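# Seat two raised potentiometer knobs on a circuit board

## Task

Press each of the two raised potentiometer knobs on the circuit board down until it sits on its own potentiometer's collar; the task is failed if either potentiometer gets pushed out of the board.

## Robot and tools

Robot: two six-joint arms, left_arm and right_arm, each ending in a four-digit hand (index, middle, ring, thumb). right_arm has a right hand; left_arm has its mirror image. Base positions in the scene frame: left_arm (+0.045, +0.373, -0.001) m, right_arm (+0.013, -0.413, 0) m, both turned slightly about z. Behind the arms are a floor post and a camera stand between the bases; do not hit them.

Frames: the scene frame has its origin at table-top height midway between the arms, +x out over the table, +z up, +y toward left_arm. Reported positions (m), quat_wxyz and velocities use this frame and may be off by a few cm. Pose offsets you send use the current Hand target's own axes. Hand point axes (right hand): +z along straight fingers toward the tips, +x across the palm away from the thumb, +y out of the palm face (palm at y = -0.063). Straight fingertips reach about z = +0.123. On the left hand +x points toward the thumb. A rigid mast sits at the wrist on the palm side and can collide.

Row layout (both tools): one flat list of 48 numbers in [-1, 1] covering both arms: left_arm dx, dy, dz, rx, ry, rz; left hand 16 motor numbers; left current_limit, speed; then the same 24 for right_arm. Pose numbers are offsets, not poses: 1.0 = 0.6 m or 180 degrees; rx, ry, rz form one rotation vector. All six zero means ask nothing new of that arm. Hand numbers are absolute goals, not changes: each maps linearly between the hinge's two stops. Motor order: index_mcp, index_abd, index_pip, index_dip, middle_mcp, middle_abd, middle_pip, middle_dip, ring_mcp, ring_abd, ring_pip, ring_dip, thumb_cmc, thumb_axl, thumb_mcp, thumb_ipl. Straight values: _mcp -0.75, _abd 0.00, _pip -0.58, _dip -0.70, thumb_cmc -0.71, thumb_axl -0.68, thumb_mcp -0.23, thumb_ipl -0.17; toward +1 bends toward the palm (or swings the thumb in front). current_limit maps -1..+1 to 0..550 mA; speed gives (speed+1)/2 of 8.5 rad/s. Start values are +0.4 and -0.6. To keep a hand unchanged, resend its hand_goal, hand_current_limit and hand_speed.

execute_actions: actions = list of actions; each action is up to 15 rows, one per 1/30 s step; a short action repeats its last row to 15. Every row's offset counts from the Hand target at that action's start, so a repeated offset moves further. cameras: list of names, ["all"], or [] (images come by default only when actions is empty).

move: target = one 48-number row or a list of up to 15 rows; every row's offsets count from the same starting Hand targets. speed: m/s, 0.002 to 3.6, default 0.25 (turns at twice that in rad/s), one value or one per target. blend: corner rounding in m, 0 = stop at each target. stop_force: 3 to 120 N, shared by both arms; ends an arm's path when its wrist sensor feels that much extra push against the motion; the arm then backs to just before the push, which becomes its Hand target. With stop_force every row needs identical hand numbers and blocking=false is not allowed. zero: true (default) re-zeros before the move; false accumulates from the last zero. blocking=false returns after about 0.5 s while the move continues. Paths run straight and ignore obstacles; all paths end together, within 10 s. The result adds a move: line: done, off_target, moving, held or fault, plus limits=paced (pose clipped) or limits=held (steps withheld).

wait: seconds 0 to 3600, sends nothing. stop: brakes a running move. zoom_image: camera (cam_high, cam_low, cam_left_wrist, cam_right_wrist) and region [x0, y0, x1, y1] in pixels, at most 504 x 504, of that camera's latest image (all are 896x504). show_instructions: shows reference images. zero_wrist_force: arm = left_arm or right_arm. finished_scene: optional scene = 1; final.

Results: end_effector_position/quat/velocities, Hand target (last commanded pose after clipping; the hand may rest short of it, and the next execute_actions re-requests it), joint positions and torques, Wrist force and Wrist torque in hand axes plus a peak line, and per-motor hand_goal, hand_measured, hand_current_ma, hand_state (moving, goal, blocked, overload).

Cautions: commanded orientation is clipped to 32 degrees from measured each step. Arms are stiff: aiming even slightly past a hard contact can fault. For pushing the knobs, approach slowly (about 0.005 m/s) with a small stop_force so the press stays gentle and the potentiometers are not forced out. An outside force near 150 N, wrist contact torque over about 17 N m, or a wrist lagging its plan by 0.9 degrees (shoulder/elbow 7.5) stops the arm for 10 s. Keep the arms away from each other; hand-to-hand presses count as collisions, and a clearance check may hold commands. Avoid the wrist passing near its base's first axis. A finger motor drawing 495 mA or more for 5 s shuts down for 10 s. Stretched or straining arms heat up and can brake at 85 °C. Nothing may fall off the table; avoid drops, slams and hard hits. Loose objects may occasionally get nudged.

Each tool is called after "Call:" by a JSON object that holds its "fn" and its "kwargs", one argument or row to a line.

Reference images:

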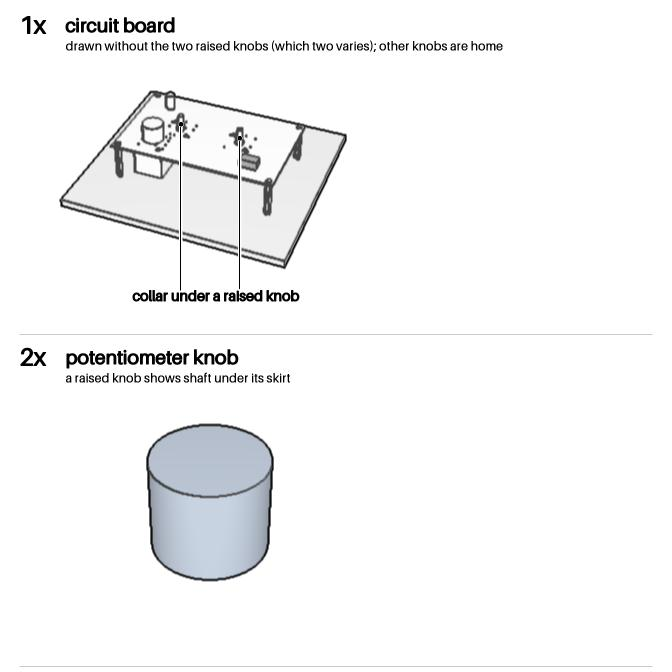

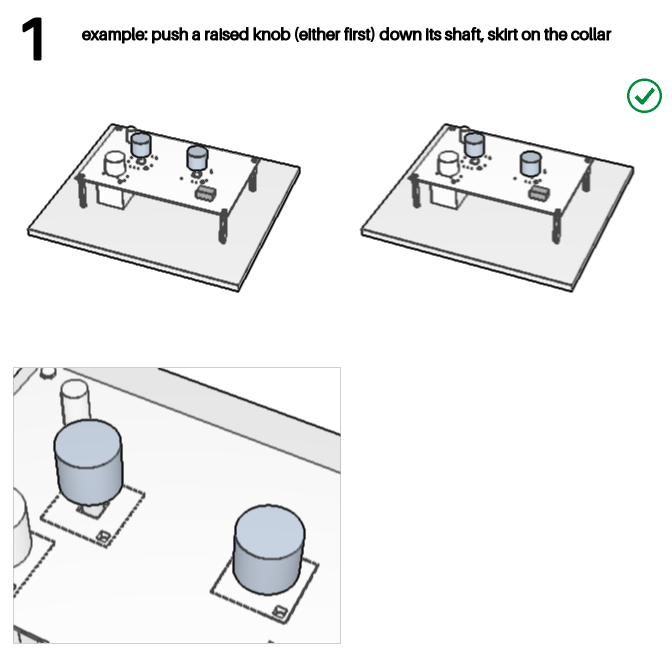

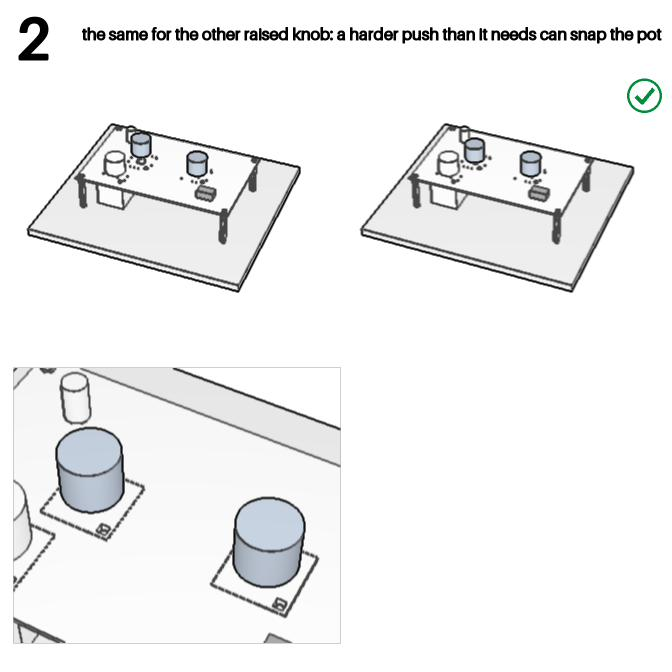

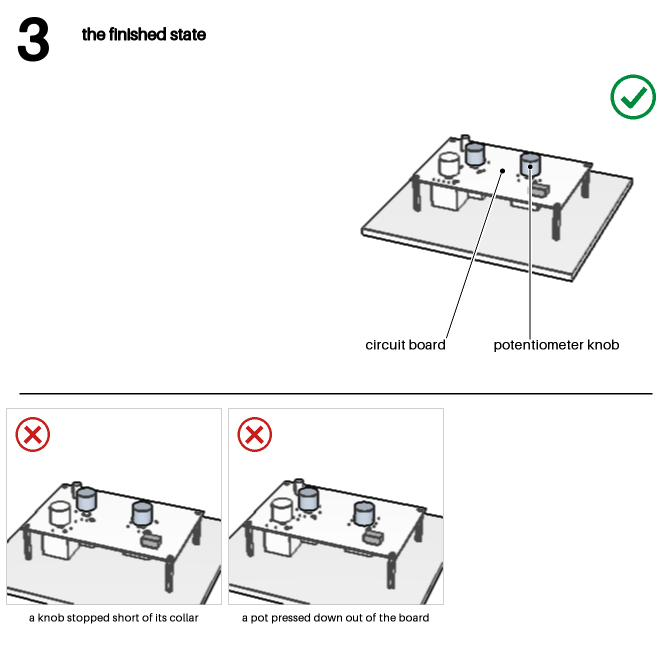

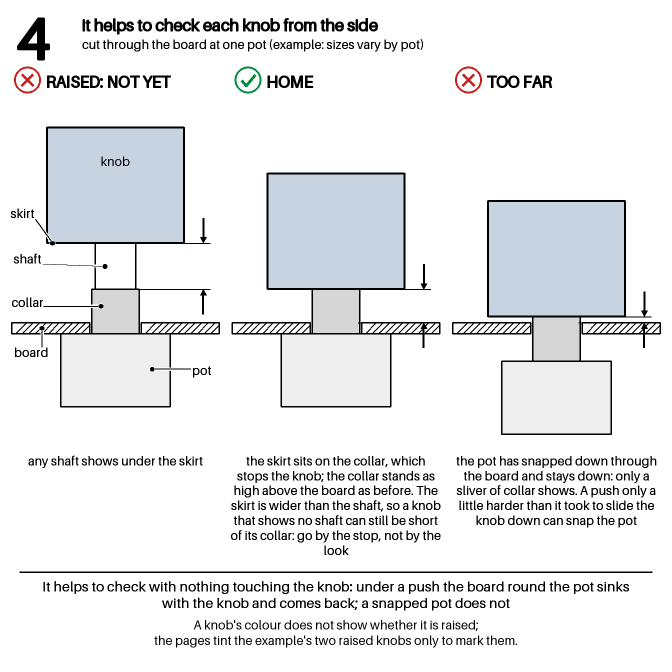

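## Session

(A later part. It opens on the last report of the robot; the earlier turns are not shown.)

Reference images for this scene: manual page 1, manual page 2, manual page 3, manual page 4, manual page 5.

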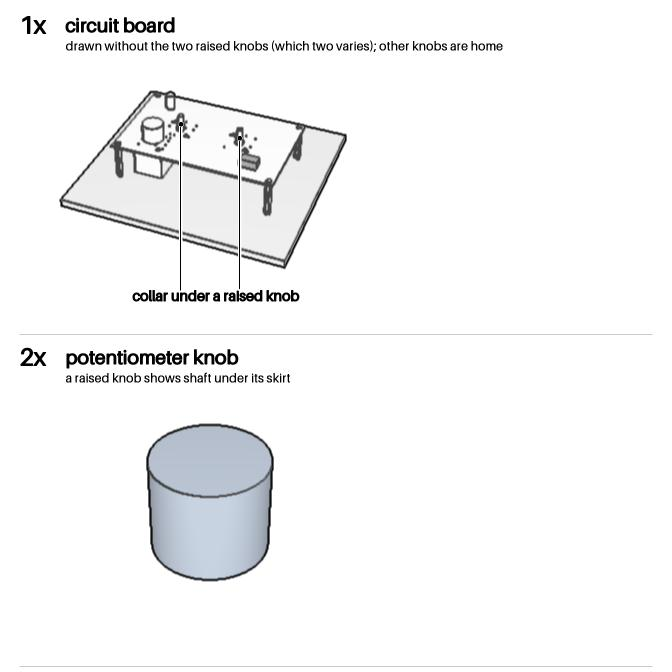

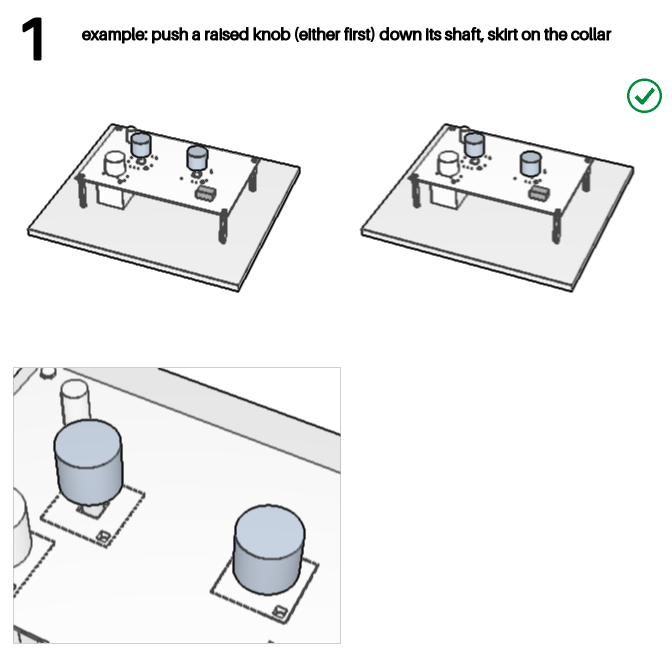

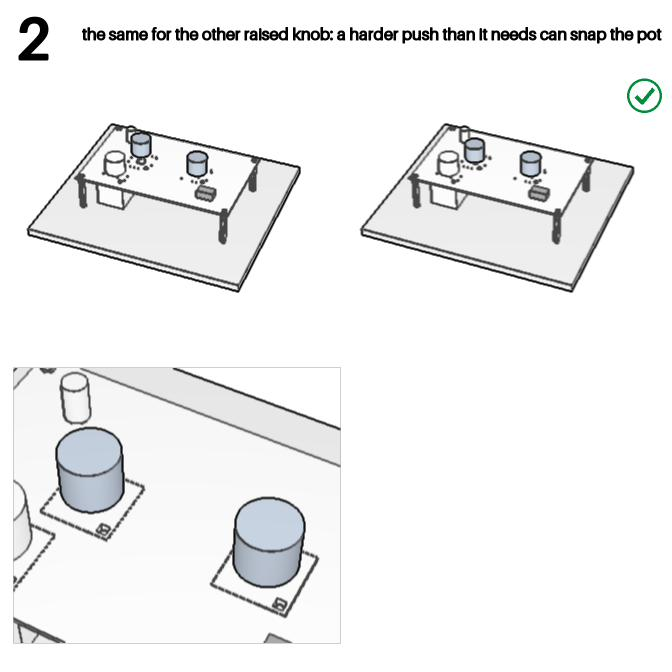

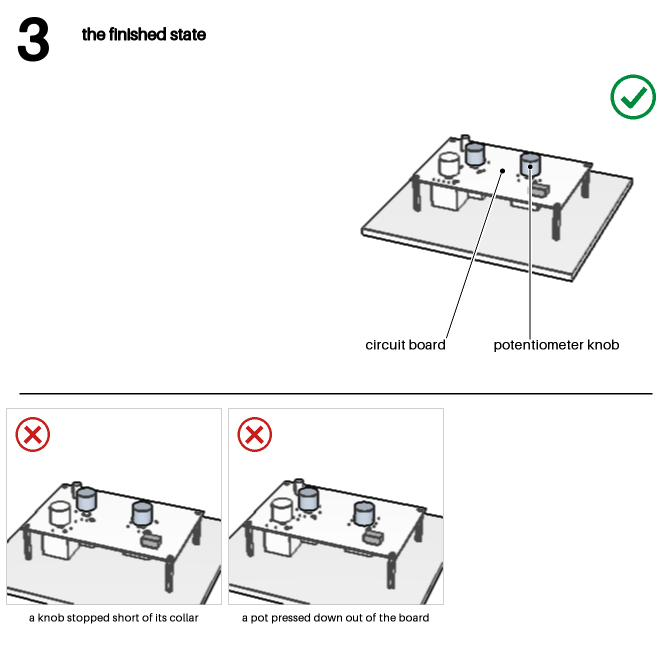

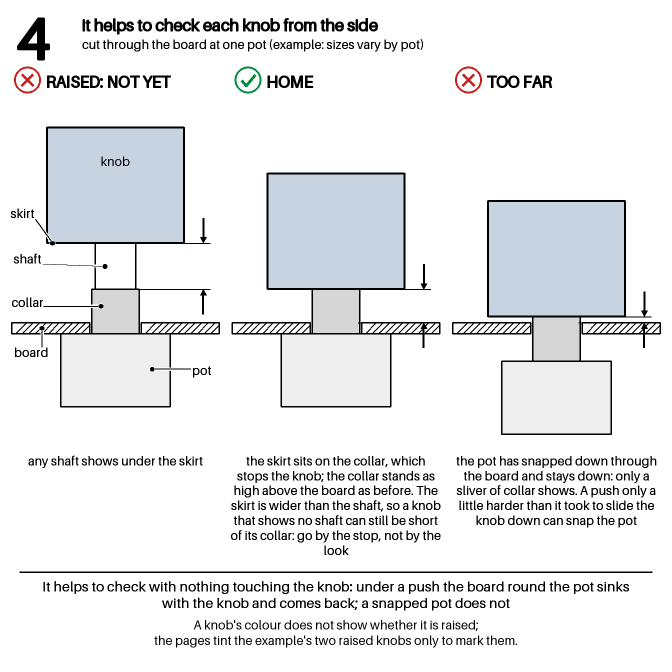

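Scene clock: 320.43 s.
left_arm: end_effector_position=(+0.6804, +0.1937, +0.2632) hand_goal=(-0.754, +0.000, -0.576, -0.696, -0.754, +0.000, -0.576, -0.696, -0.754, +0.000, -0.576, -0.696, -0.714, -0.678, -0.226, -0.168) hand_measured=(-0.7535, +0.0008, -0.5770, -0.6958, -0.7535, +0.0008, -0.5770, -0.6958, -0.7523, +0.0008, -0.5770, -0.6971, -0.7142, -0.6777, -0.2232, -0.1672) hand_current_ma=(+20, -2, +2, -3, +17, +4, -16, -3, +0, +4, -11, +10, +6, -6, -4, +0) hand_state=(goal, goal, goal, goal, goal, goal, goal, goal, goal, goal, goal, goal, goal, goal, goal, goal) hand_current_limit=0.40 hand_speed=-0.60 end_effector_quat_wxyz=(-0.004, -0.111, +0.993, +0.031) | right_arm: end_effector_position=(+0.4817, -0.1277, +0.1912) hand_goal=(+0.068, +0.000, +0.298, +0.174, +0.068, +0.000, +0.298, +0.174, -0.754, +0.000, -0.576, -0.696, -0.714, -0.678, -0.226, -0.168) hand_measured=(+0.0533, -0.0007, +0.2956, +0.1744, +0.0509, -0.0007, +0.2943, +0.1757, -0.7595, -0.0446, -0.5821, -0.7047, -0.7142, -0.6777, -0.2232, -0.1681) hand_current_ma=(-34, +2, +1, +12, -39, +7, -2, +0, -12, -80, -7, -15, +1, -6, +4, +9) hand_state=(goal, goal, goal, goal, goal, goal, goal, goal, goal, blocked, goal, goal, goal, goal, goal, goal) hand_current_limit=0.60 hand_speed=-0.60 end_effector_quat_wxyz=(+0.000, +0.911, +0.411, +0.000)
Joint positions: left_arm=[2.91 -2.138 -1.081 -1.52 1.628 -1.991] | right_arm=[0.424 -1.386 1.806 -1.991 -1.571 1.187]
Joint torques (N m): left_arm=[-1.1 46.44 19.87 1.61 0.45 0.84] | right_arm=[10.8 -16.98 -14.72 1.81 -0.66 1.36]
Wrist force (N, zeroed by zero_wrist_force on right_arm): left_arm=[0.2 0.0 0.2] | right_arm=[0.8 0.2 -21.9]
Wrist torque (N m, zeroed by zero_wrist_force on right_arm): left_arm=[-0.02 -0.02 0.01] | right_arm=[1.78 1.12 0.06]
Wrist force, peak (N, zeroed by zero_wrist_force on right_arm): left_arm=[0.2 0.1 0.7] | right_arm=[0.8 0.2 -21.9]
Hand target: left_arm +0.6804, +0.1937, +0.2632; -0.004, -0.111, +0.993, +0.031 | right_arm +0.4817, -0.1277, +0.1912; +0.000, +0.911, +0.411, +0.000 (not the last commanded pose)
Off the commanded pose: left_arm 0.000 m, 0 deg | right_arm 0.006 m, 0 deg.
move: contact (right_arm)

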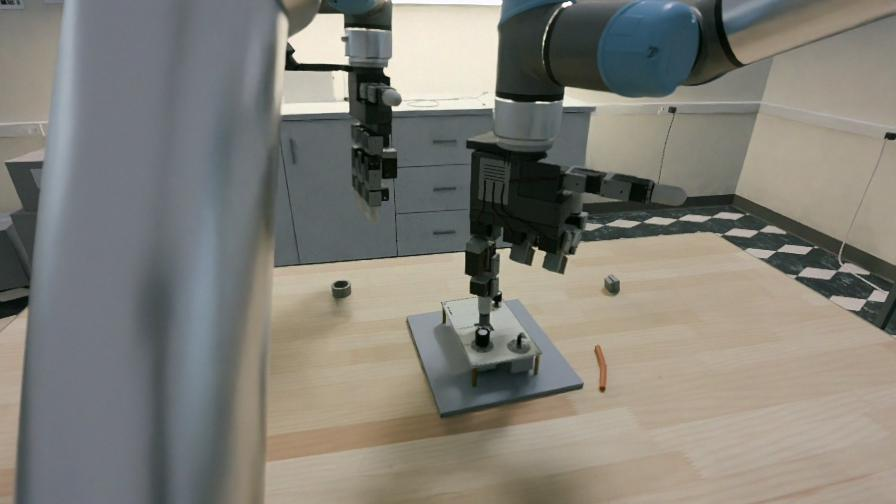

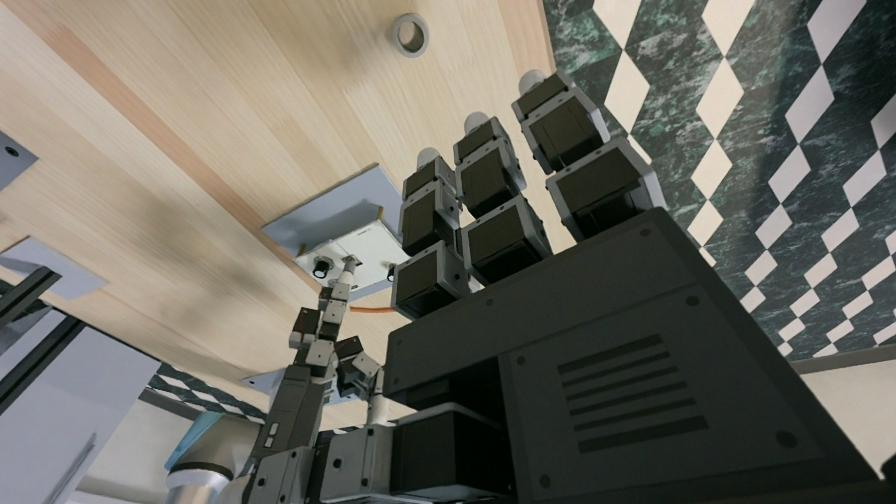

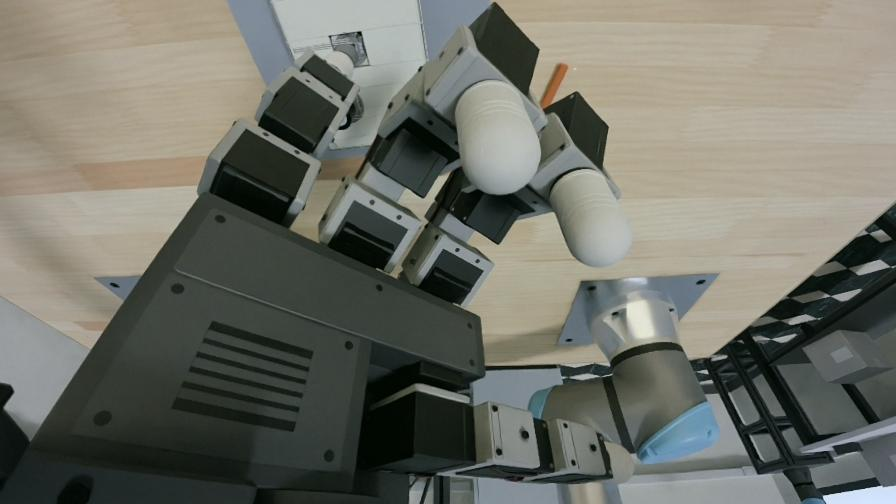

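Call:
{"fn": "move", "kwargs": {
  "target": [0,0,0,0,0,0,-0.754,0,-0.576,-0.696,-0.754,0,-0.576,-0.696,-0.754,0,-0.576,-0.696,-0.714,-0.678,-0.226,-0.168,0.4,-0.6,0,0,-0.1,0,0,0,0.068,0,0.298,0.174,0.068,0,0.298,0.174,-0.754,0,-0.576,-0.696,-0.714,-0.678,-0.226,-0.168,0.6,-0.6],
  "cameras": ["cam_low","cam_left_wrist"],
  "speed": 0.03
}}

Call:
{"fn": "zoom_image", "kwargs": {
  "camera": "cam_low",
  "region": [450, 270, 530, 350]
}}

Call:
{"fn": "zoom_image", "kwargs": {
  "camera": "cam_left_wrist",
  "region": [300, 240, 390, 320]
}}

Call:
{"fn": "move", "kwargs": {
  "target": [0,0,0,0,0,0,-0.754,0,-0.576,-0.696,-0.754,0,-0.576,-0.696,-0.754,0,-0.576,-0.696,-0.714,-0.678,-0.226,-0.168,0.4,-0.6,0.075,0,0,0,0,0,-0.685,0,0.883,0.319,-0.754,0,-0.576,-0.696,-0.685,0,0.883,0.319,-0.714,-0.678,-0.226,-0.168,1.0,-0.3],
  "cameras": ["cam_low","cam_left_wrist","cam_right_wrist"],
  "speed": 0.1
}}

Scene clock: 362.70 s.
left_arm: end_effector_position=(+0.6804, +0.1937, +0.2632) hand_goal=(-0.754, +0.000, -0.576, -0.696, -0.754, +0.000, -0.576, -0.696, -0.754, +0.000, -0.576, -0.696, -0.714, -0.678, -0.226, -0.168) hand_measured=(-0.7535, +0.0008, -0.5770, -0.6958, -0.7535, -0.0007, -0.5770, -0.6958, -0.7535, +0.0008, -0.5770, -0.6958, -0.7142, -0.6777, -0.2232, -0.1681) hand_current_ma=(+16, +6, +2, +1, +15, +1, -9, +4, +2, -2, -16, +12, +2, +4, -1, +2) hand_state=(goal, goal, goal, goal, goal, goal, goal, goal, goal, goal, goal, goal, goal, goal, goal, goal) hand_current_limit=0.40 hand_speed=-0.60 end_effector_quat_wxyz=(-0.004, -0.111, +0.993, +0.031) | right_arm: end_effector_position=(+0.4817, -0.1277, +0.2511) hand_goal=(+0.068, +0.000, +0.298, +0.174, +0.068, +0.000, +0.298, +0.174, -0.754, +0.000, -0.576, -0.696, -0.714, -0.678, -0.226, -0.168) hand_measured=(+0.0533, -0.0065, +0.2943, +0.1744, +0.0509, -0.0036, +0.2943, +0.1744, -0.7486, -0.0007, -0.5705, -0.6996, -0.7167, -0.6777, -0.2232, -0.1672) hand_current_ma=(-45, -4, +0, +7, -37, +0, +2, +0, +16, +6, +19, +1, -1, -8, +5, +12) hand_state=(goal, goal, goal, goal, goal, goal, goal, goal, goal, goal, goal, goal, goal, goal, goal, goal) hand_current_limit=0.60 hand_speed=-0.60 end_effector_quat_wxyz=(+0.000, +0.911, +0.411, +0.000)
Joint positions: left_arm=[2.91 -2.138 -1.081 -1.52 1.628 -1.991] | right_arm=[0.424 -1.434 1.701 -1.838 -1.571 1.187]
Joint torques (N m): left_arm=[-0.41 46.13 19.49 1.82 0.6 1.17] | right_arm=[13.9 -39.12 -28.44 -0.2 -1.84 2.12]
Wrist force (N, zeroed by zero_wrist_force on right_arm): left_arm=[0.3 -0.1 0.4] | right_arm=[-0.7 -0.2 0.0]
Wrist torque (N m, zeroed by zero_wrist_force on right_arm): left_arm=[-0.05 -0.02 0.02] | right_arm=[-0.01 0.13 -0.07]
Wrist force, peak (N, zeroed by zero_wrist_force on right_arm): left_arm=[0.2 0.4 0.6] | right_arm=[1.1 0.3 -22.2]
Hand target: left_arm +0.6804, +0.1937, +0.2632; -0.004, -0.111, +0.993, +0.031 | right_arm +0.4817, -0.1277, +0.2512; +0.000, +0.911, +0.411, +0.000
Off the commanded pose: left_arm 0.000 m, 0 deg | right_arm 0.000 m, 0 deg.
move: done

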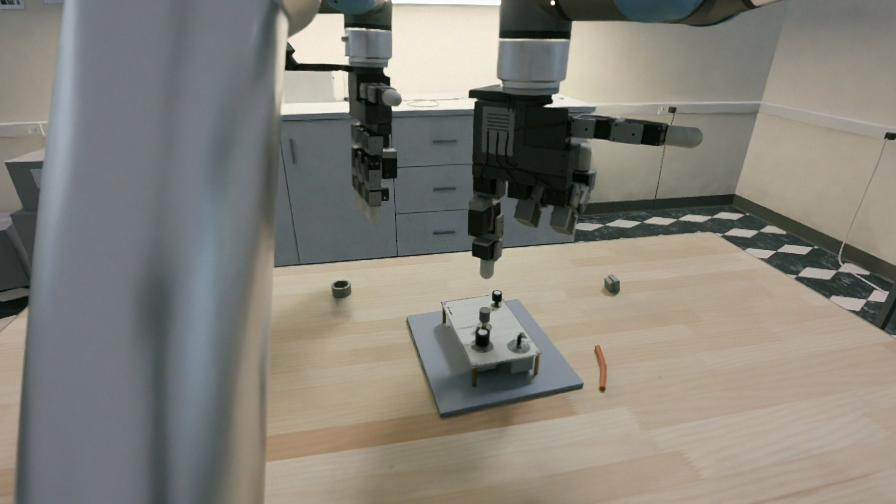

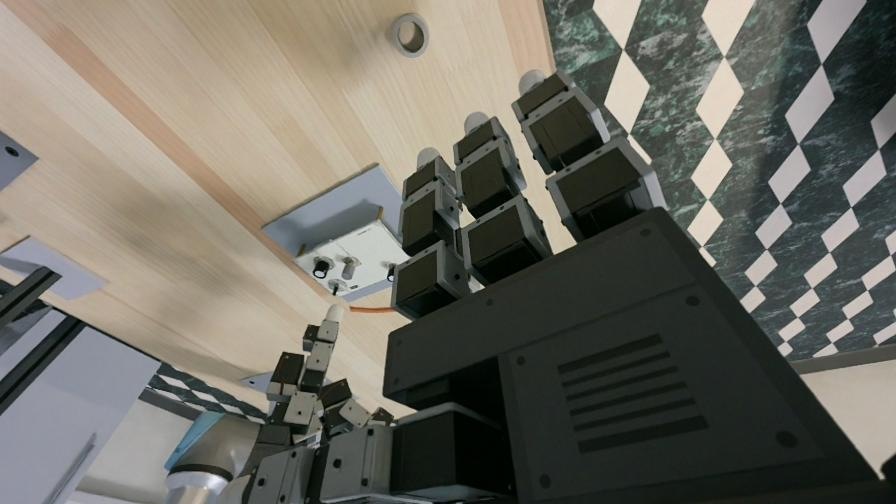

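Scaled by 6.300 from the camera's image (finer frame: 1280x720).

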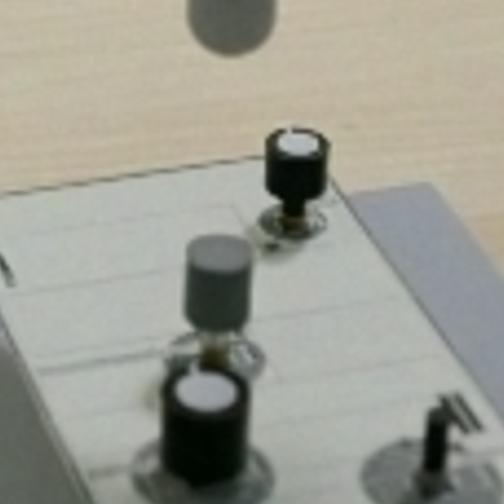

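Scaled by 5.600 from the camera's image (finer frame: 1280x720).

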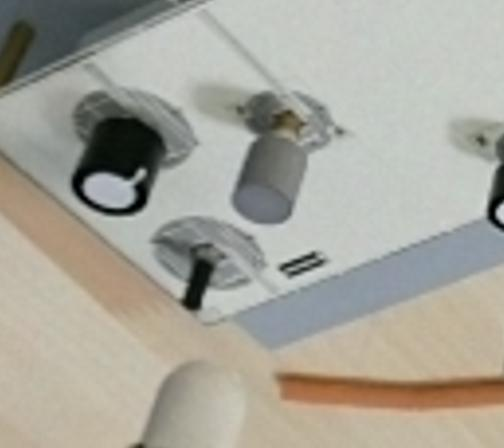

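Scene clock: 363.77 s.
left_arm: end_effector_position=(+0.6804, +0.1937, +0.2632) hand_goal=(-0.754, +0.000, -0.576, -0.696, -0.754, +0.000, -0.576, -0.696, -0.754, +0.000, -0.576, -0.696, -0.714, -0.678, -0.226, -0.168) hand_measured=(-0.7535, +0.0008, -0.5770, -0.6958, -0.7535, +0.0008, -0.5770, -0.6958, -0.7523, -0.0007, -0.5770, -0.6958, -0.7142, -0.6777, -0.2232, -0.1681) hand_current_ma=(+3, +10, +4, +20, +1, +3, -9, -6, +12, +7, -10, +13, +8, -5, -3, -5) hand_state=(goal, goal, goal, goal, goal, goal, goal, goal, goal, goal, goal, goal, goal, goal, goal, goal) hand_current_limit=0.40 hand_speed=-0.60 end_effector_quat_wxyz=(-0.004, -0.111, +0.993, +0.031) | right_arm: end_effector_position=(+0.5113, -0.0940, +0.2512) hand_goal=(-0.686, +0.000, +0.882, +0.318, -0.754, +0.000, -0.576, -0.696, -0.686, +0.000, +0.882, +0.318, -0.714, -0.678, -0.226, -0.168) hand_measured=(-0.6932, -0.0080, +0.8820, +0.3209, -0.7498, +0.0008, -0.5705, -0.6945, -0.6908, -0.0036, +0.8820, +0.3222, -0.7154, -0.6767, -0.2242, -0.1681) hand_current_ma=(-20, -10, +14, +18, +12, +10, +23, +1, -10, +2, +4, +13, -5, +0, +1, +9) hand_state=(goal, goal, goal, goal, goal, goal, goal, goal, goal, goal, goal, goal, goal, goal, goal, goal) hand_current_limit=1.00 hand_speed=-0.30 end_effector_quat_wxyz=(+0.000, +0.911, +0.411, +0.000)
Joint positions: left_arm=[2.91 -2.138 -1.081 -1.52 1.628 -1.991] | right_arm=[0.453 -1.33 1.574 -1.816 -1.571 1.216]
Joint torques (N m): left_arm=[-1.22 45.65 20.67 1.68 0.71 1.14] | right_arm=[13.79 -21 -27.62 -0.27 -0.86 2.29]
Wrist force (N, zeroed by zero_wrist_force on right_arm): left_arm=[-0.1 0.1 0.4] | right_arm=[-0.3 0.2 0.0]
Wrist torque (N m, zeroed by zero_wrist_force on right_arm): left_arm=[-0.02 0.02 -0.01] | right_arm=[0.00 0.11 -0.14]
Wrist force, peak (N, zeroed by zero_wrist_force on right_arm): left_arm=[-0.3 0.1 0.7] | right_arm=[-0.8 0.0 -0.9]
Hand target: left_arm +0.6804, +0.1937, +0.2632; -0.004, -0.111, +0.993, +0.031 | right_arm +0.5114, -0.0940, +0.2512; +0.000, +0.911, +0.411, +0.000
Off the commanded pose: left_arm 0.000 m, 0 deg | right_arm 0.000 m, 0 deg.
move: done

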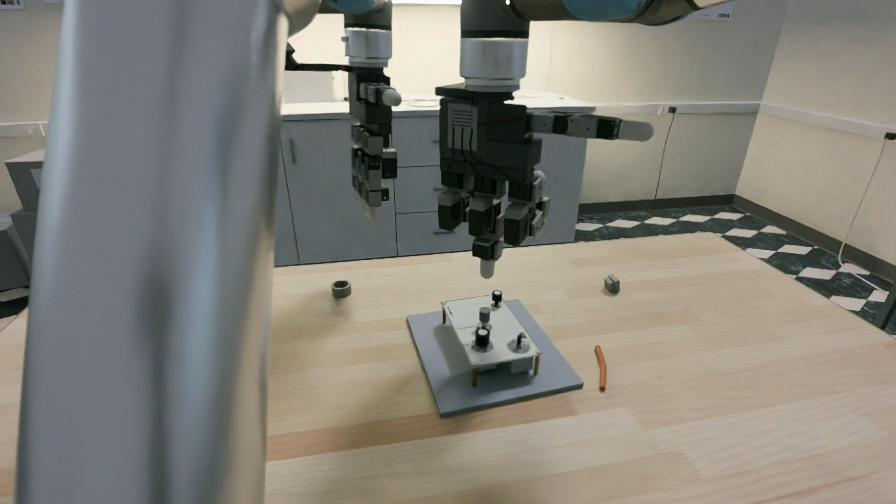

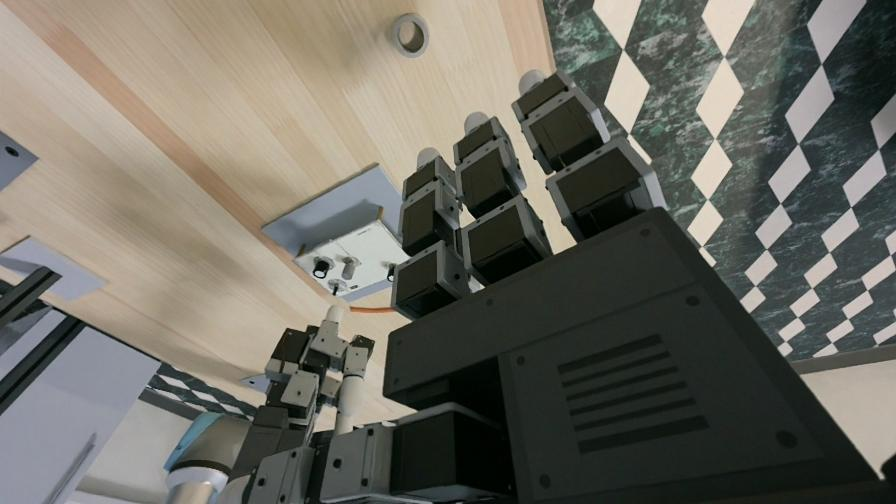

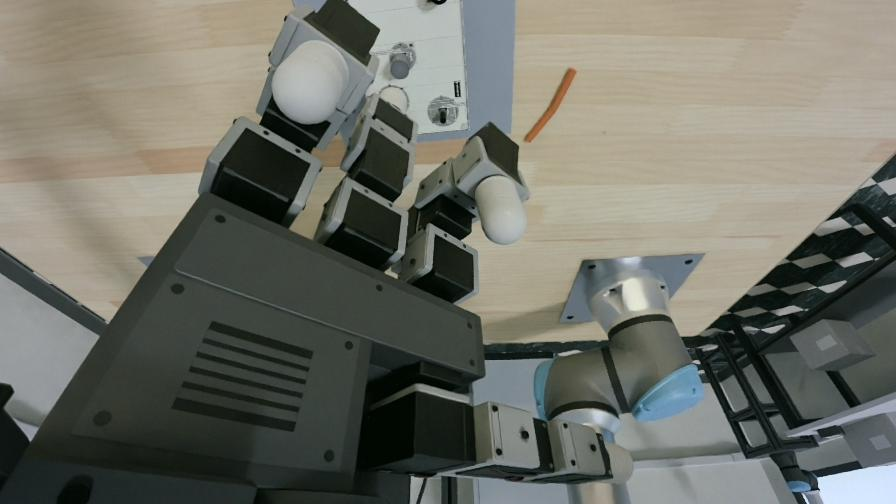

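Call:
{"fn": "move", "kwargs": {
  "target": [0,0,0,0,0,0,-0.754,0,-0.576,-0.696,-0.754,0,-0.576,-0.696,-0.754,0,-0.576,-0.696,-0.714,-0.678,-0.226,-0.168,0.4,-0.6,0,0,0.0753,0,0,0,-0.686,0,0.882,0.318,-0.754,0,-0.576,-0.696,-0.686,0,0.882,0.318,-0.714,-0.678,-0.226,-0.168,1.0,-0.3],
  "cameras": ["cam_low","cam_left_wrist","cam_right_wrist"],
  "speed": 0.06
}}

Call:
{"fn": "zoom_image", "kwargs": {
  "camera": "cam_low",
  "region": [450, 270, 530, 350]
}}

Call:
{"fn": "zoom_image", "kwargs": {
  "camera": "cam_left_wrist",
  "region": [300, 240, 390, 320]
}}

Call:
{"fn": "zoom_image", "kwargs": {
  "camera": "cam_right_wrist",
  "region": [360, 40, 450, 130]
}}

Scene clock: 370.27 s.
left_arm: end_effector_position=(+0.6804, +0.1937, +0.2632) hand_goal=(-0.754, +0.000, -0.576, -0.696, -0.754, +0.000, -0.576, -0.696, -0.754, +0.000, -0.576, -0.696, -0.714, -0.678, -0.226, -0.168) hand_measured=(-0.7535, +0.0008, -0.5770, -0.6958, -0.7523, -0.0007, -0.5770, -0.6958, -0.7535, -0.0007, -0.5770, -0.6958, -0.7142, -0.6767, -0.2232, -0.1681) hand_current_ma=(+0, +1, -1, +6, +3, +6, -7, +2, +1, +8, -18, +7, -6, -3, +1, -1) hand_state=(goal, goal, goal, goal, goal, goal, goal, goal, goal, goal, goal, goal, goal, goal, goal, goal) hand_current_limit=0.40 hand_speed=-0.60 end_effector_quat_wxyz=(-0.004, -0.111, +0.993, +0.031) | right_arm: end_effector_position=(+0.5114, -0.0939, +0.2062) hand_goal=(-0.686, +0.000, +0.882, +0.318, -0.754, +0.000, -0.576, -0.696, -0.686, +0.000, +0.882, +0.318, -0.714, -0.678, -0.226, -0.168) hand_measured=(-0.6932, -0.0080, +0.8832, +0.3209, -0.7498, +0.0008, -0.5705, -0.6945, -0.6908, -0.0036, +0.8820, +0.3222, -0.7154, -0.6767, -0.2232, -0.1672) hand_current_ma=(-21, -9, +13, +13, +18, +7, +25, +5, -12, +3, +5, +10, -4, -1, -1, +9) hand_state=(goal, goal, goal, goal, goal, goal, goal, goal, goal, goal, goal, goal, goal, goal, goal, goal) hand_current_limit=1.00 hand_speed=-0.30 end_effector_quat_wxyz=(+0.000, +0.911, +0.411, +0.000)
Joint positions: left_arm=[2.91 -2.138 -1.081 -1.52 1.628 -1.991] | right_arm=[0.453 -1.298 1.653 -1.927 -1.571 1.216]
Joint torques (N m): left_arm=[-0.63 46.9 20.39 1.78 0.69 1.02] | right_arm=[1.65 -21.62 -15.98 -4.15 0.59 0.78]
Wrist force (N, zeroed by zero_wrist_force on right_arm): left_arm=[0.1 -0.2 0.3] | right_arm=[-0.7 0.1 -0.1]
Wrist torque (N m, zeroed by zero_wrist_force on right_arm): left_arm=[-0.06 0.00 0.01] | right_arm=[-0.03 0.14 -0.16]
Wrist force, peak (N, zeroed by zero_wrist_force on right_arm): left_arm=[0.1 0.1 0.8] | right_arm=[-0.7 0.1 0.5]
Hand target: left_arm +0.6804, +0.1937, +0.2632; -0.004, -0.111, +0.993, +0.031 | right_arm +0.5115, -0.0940, +0.2061; +0.000, +0.911, +0.411, +0.000
Off the commanded pose: left_arm 0.000 m, 0 deg | right_arm 0.000 m, 0 deg.
move: done

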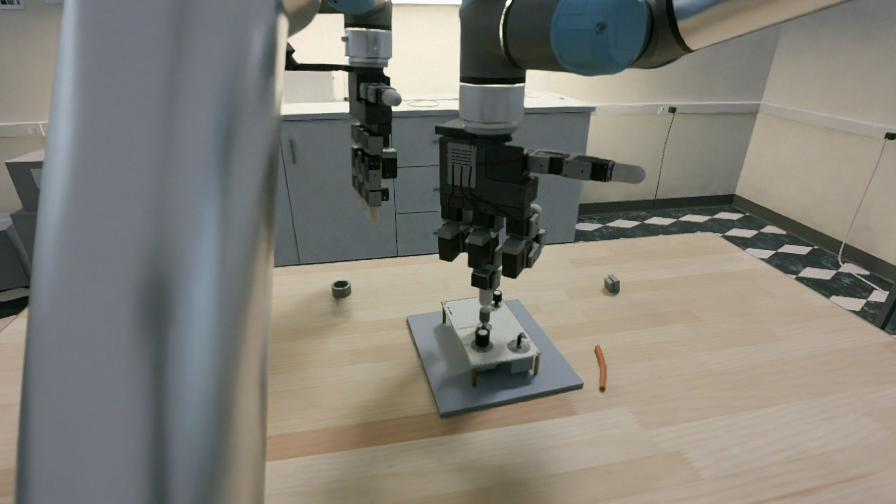

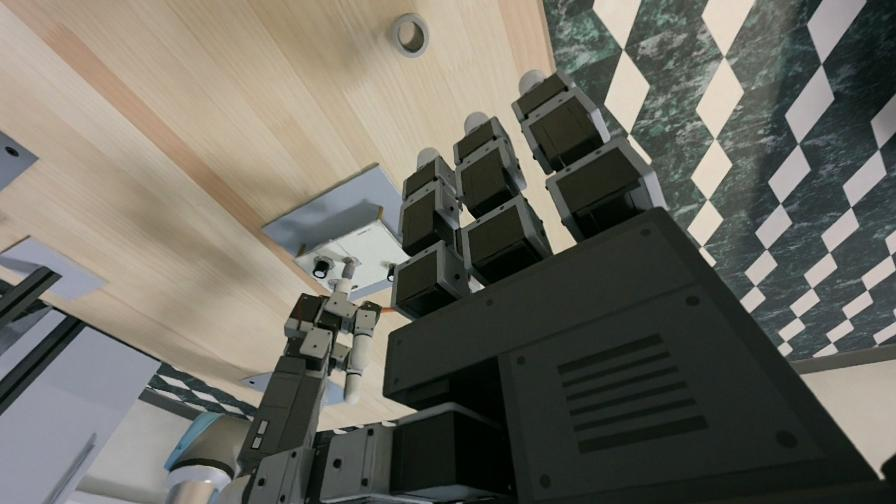

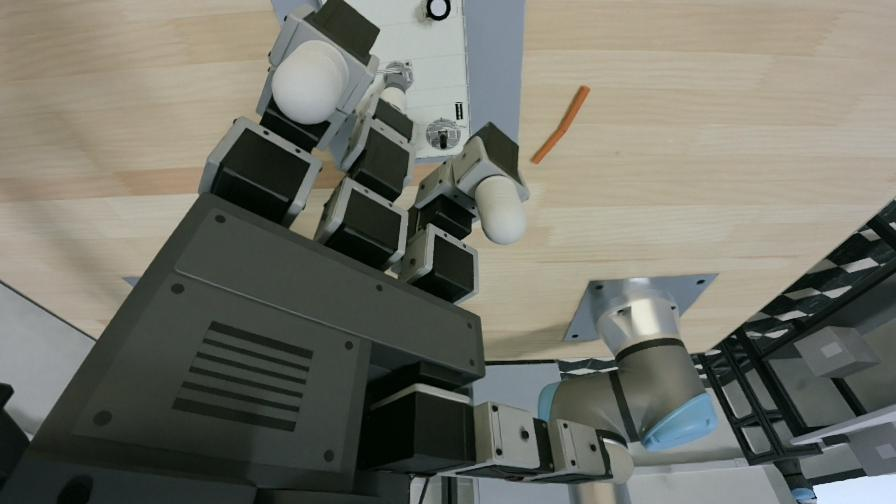

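Scaled by 6.300 from the camera's image (finer frame: 1280x720).

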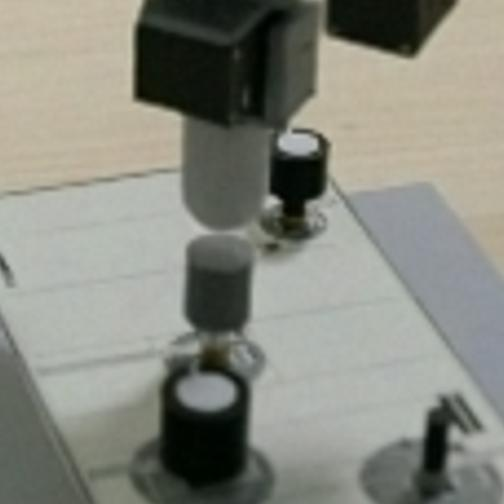

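Scaled by 5.600 from the camera's image (finer frame: 1280x720).

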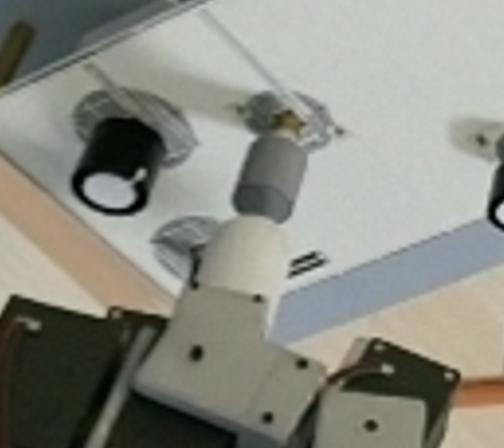

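Scaled by 5.600 from the camera's image (finer frame: 1280x720).

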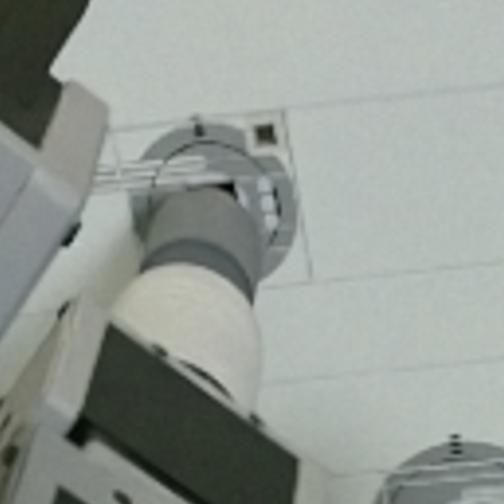

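Call:
{"fn": "move", "kwargs": {
  "target": [0,0,0,0,0,0,-0.754,0,-0.576,-0.696,-0.754,0,-0.576,-0.696,-0.754,0,-0.576,-0.696,-0.714,-0.678,-0.226,-0.168,0.4,-0.6,0.002,-0.0007,0.004,0,0,0,-0.686,0,0.882,0.318,-0.754,0,-0.576,-0.696,-0.686,0,0.882,0.318,-0.714,-0.678,-0.226,-0.168,1.0,-0.3],
  "cameras": [],
  "speed": 0.02
}}

Call:
{"fn": "zero_wrist_force", "kwargs": {
  "arm": "right_arm"
}}

Call:
{"fn": "move", "kwargs": {
  "target": [0,0,0,0,0,0,-0.754,0,-0.576,-0.696,-0.754,0,-0.576,-0.696,-0.754,0,-0.576,-0.696,-0.714,-0.678,-0.226,-0.168,0.4,-0.6,0,0,0.03,0,0,0,-0.686,0,0.882,0.318,-0.754,0,-0.576,-0.696,-0.686,0,0.882,0.318,-0.714,-0.678,-0.226,-0.168,1.0,-0.3],
  "cameras": ["cam_low","cam_left_wrist","cam_right_wrist"],
  "speed": 0.003,
  "stop_force": 16
}}

Call:
{"fn": "zoom_image", "kwargs": {
  "camera": "cam_low",
  "region": [450, 270, 530, 350]
}}

Call:
{"fn": "zoom_image", "kwargs": {
  "camera": "cam_left_wrist",
  "region": [300, 240, 390, 320]
}}

Call:
{"fn": "zoom_image", "kwargs": {
  "camera": "cam_right_wrist",
  "region": [360, 40, 450, 130]
}}

Scene clock: 385.50 s.
left_arm: end_effector_position=(+0.6804, +0.1937, +0.2632) hand_goal=(-0.754, +0.000, -0.576, -0.696, -0.754, +0.000, -0.576, -0.696, -0.754, +0.000, -0.576, -0.696, -0.714, -0.678, -0.226, -0.168) hand_measured=(-0.7535, -0.0007, -0.5770, -0.6958, -0.7535, -0.0007, -0.5770, -0.6958, -0.7523, -0.0007, -0.5770, -0.6958, -0.7142, -0.6777, -0.2232, -0.1672) hand_current_ma=(+16, +0, -11, +5, -13, +5, -6, +5, -1, +3, -7, +11, +2, +1, +0, +0) hand_state=(goal, goal, goal, goal, goal, goal, goal, goal, goal, goal, goal, goal, goal, goal, goal, goal) hand_current_limit=0.40 hand_speed=-0.60 end_effector_quat_wxyz=(-0.004, -0.111, +0.993, +0.031) | right_arm: end_effector_position=(+0.5119, -0.0929, +0.2038) hand_goal=(-0.686, +0.000, +0.882, +0.318, -0.754, +0.000, -0.576, -0.696, -0.686, +0.000, +0.882, +0.318, -0.714, -0.678, -0.226, -0.168) hand_measured=(-0.6932, -0.0065, +0.8820, +0.3209, -0.7511, +0.0008, -0.5705, -0.6945, -0.6908, -0.0021, +0.8820, +0.3209, -0.7154, -0.6777, -0.2242, -0.1681) hand_current_ma=(-18, -8, +9, +10, +19, +4, +26, +6, -15, +4, +1, +21, -2, -6, +1, +5) hand_state=(goal, goal, goal, goal, goal, goal, goal, goal, goal, goal, goal, goal, goal, goal, goal, goal) hand_current_limit=1.00 hand_speed=-0.30 end_effector_quat_wxyz=(+0.000, +0.911, +0.411, +0.000)
Joint positions: left_arm=[2.91 -2.138 -1.081 -1.52 1.628 -1.991] | right_arm=[0.454 -1.294 1.654 -1.932 -1.571 1.217]
Joint torques (N m): left_arm=[1.09 46.7 20.58 1.71 0.34 1.04] | right_arm=[14.42 -21.23 -15.11 -3.91 0.72 2.43]
Wrist force (N, zeroed by zero_wrist_force on right_arm): left_arm=[-0.1 0.2 0.3] | right_arm=[-0.4 0.2 0.2]
Wrist torque (N m, zeroed by zero_wrist_force on right_arm): left_arm=[-0.02 0.02 -0.01] | right_arm=[-0.04 0.09 -0.13]
Wrist force, peak (N, zeroed by zero_wrist_force on right_arm): left_arm=[0.3 0.2 0.7] | right_arm=[-0.7 0.1 0.4]
Hand target: left_arm +0.6804, +0.1937, +0.2632; -0.004, -0.111, +0.993, +0.031 | right_arm +0.5119, -0.0928, +0.2037; +0.000, +0.911, +0.411, +0.000
Off the commanded pose: left_arm 0.000 m, 0 deg | right_arm 0.000 m, 0 deg.
move: done

Wrist force sensor zeroed.

Scene clock: 389.23 s.
left_arm: end_effector_position=(+0.6804, +0.1937, +0.2632) hand_goal=(-0.754, +0.000, -0.576, -0.696, -0.754, +0.000, -0.576, -0.696, -0.754, +0.000, -0.576, -0.696, -0.714, -0.678, -0.226, -0.168) hand_measured=(-0.7535, -0.0007, -0.5770, -0.6958, -0.7535, -0.0007, -0.5770, -0.6958, -0.7535, -0.0007, -0.5757, -0.6958, -0.7142, -0.6777, -0.2232, -0.1681) hand_current_ma=(+13, +5, +6, +8, +3, +9, -8, -7, +19, +17, +2, +12, +3, -8, +7, -4) hand_state=(goal, goal, goal, goal, goal, goal, goal, goal, goal, goal, goal, goal, goal, goal, goal, goal) hand_current_limit=0.40 hand_speed=-0.60 end_effector_quat_wxyz=(-0.004, -0.111, +0.993, +0.031) | right_arm: end_effector_position=(+0.5119, -0.0928, +0.1945) hand_goal=(-0.686, +0.000, +0.882, +0.318, -0.754, +0.000, -0.576, -0.696, -0.686, +0.000, +0.882, +0.318, -0.714, -0.678, -0.226, -0.168) hand_measured=(-0.6932, -0.0065, +0.8820, +0.3209, -0.7498, -0.0007, -0.5718, -0.6945, -0.6908, -0.0036, +0.8807, +0.3209, -0.7154, -0.6767, -0.2242, -0.1672) hand_current_ma=(-21, -8, +14, +13, +17, +8, +24, +2, -18, +6, +4, +19, -4, -2, +2, +8) hand_state=(goal, goal, goal, goal, goal, goal, goal, goal, goal, goal, goal, goal, goal, goal, goal, goal) hand_current_limit=1.00 hand_speed=-0.30 end_effector_quat_wxyz=(+0.000, +0.911, +0.411, +0.000)
Joint positions: left_arm=[2.91 -2.138 -1.081 -1.52 1.628 -1.991] | right_arm=[0.454 -1.286 1.669 -1.954 -1.571 1.217]
Joint torques (N m): left_arm=[-1.1 46.97 20.09 1.52 0.49 1.05] | right_arm=[12.34 -28.17 -19.64 0.81 0.58 1.74]
Wrist force (N, zeroed by zero_wrist_force on right_arm): left_arm=[-0.1 0.0 0.2] | right_arm=[0.1 0.1 -16.6]
Wrist torque (N m, zeroed by zero_wrist_force on right_arm): left_arm=[-0.02 0.01 -0.01] | right_arm=[1.36 0.36 0.02]
Wrist force, peak (N, zeroed by zero_wrist_force on right_arm): left_arm=[0.4 0.0 0.6] | right_arm=[0.0 0.2 -17.2]
Hand target: left_arm +0.6804, +0.1937, +0.2632; -0.004, -0.111, +0.993, +0.031 | right_arm +0.5120, -0.0928, +0.1946; +0.000, +0.911, +0.411, +0.000 (not the last commanded pose)
Off the commanded pose: left_arm 0.000 m, 0 deg | right_arm 0.009 m, 0 deg.
move: contact (right_arm)

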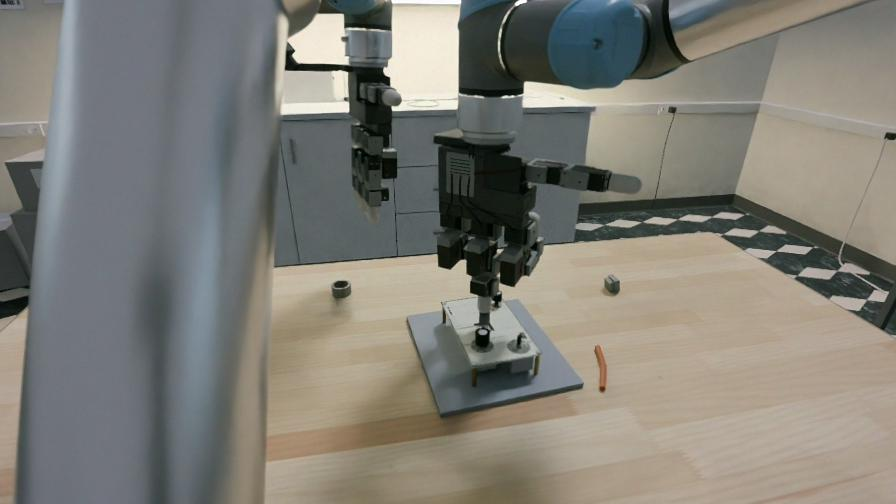

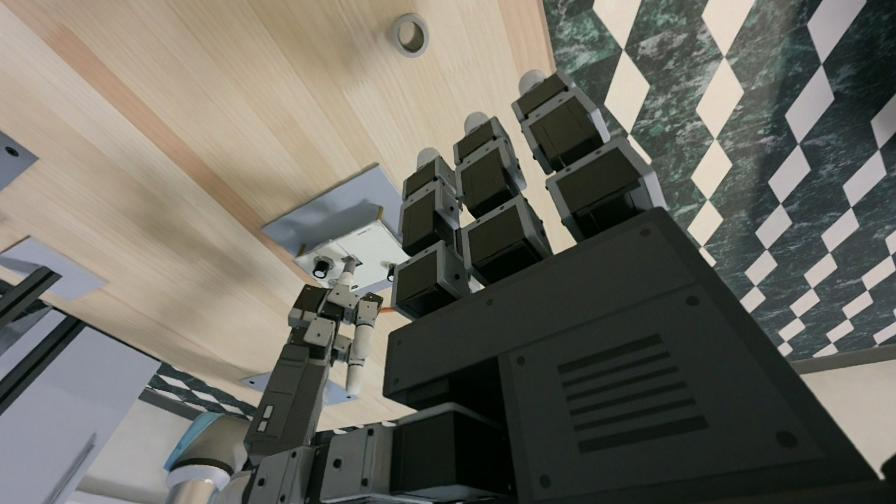

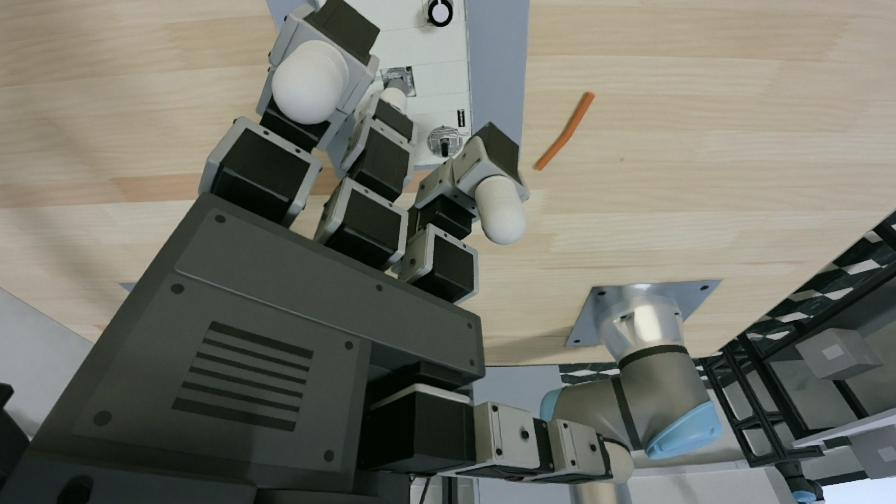

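Scaled by 6.300 from the camera's image (finer frame: 1280x720).

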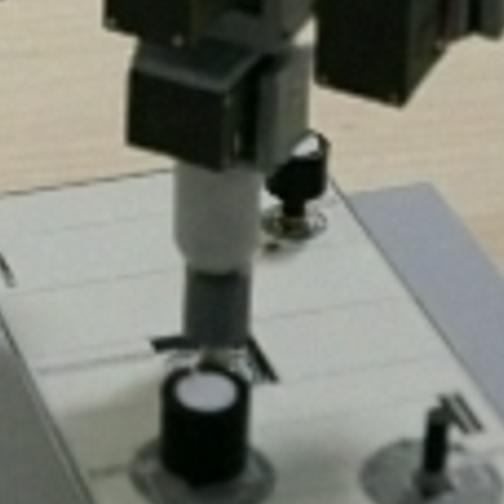

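Scaled by 5.600 from the camera's image (finer frame: 1280x720).

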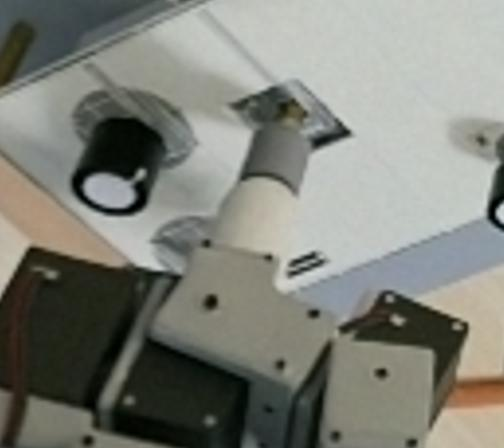

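Scaled by 5.600 from the camera's image (finer frame: 1280x720).

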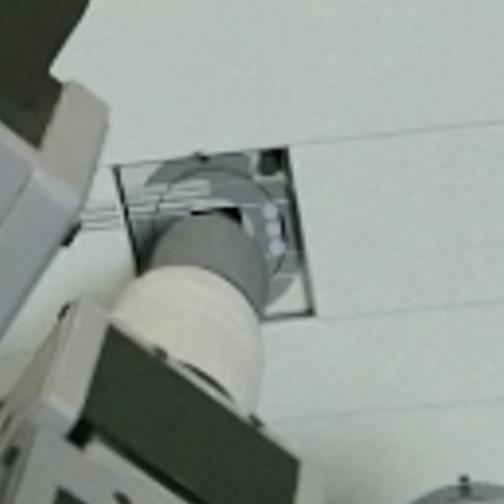

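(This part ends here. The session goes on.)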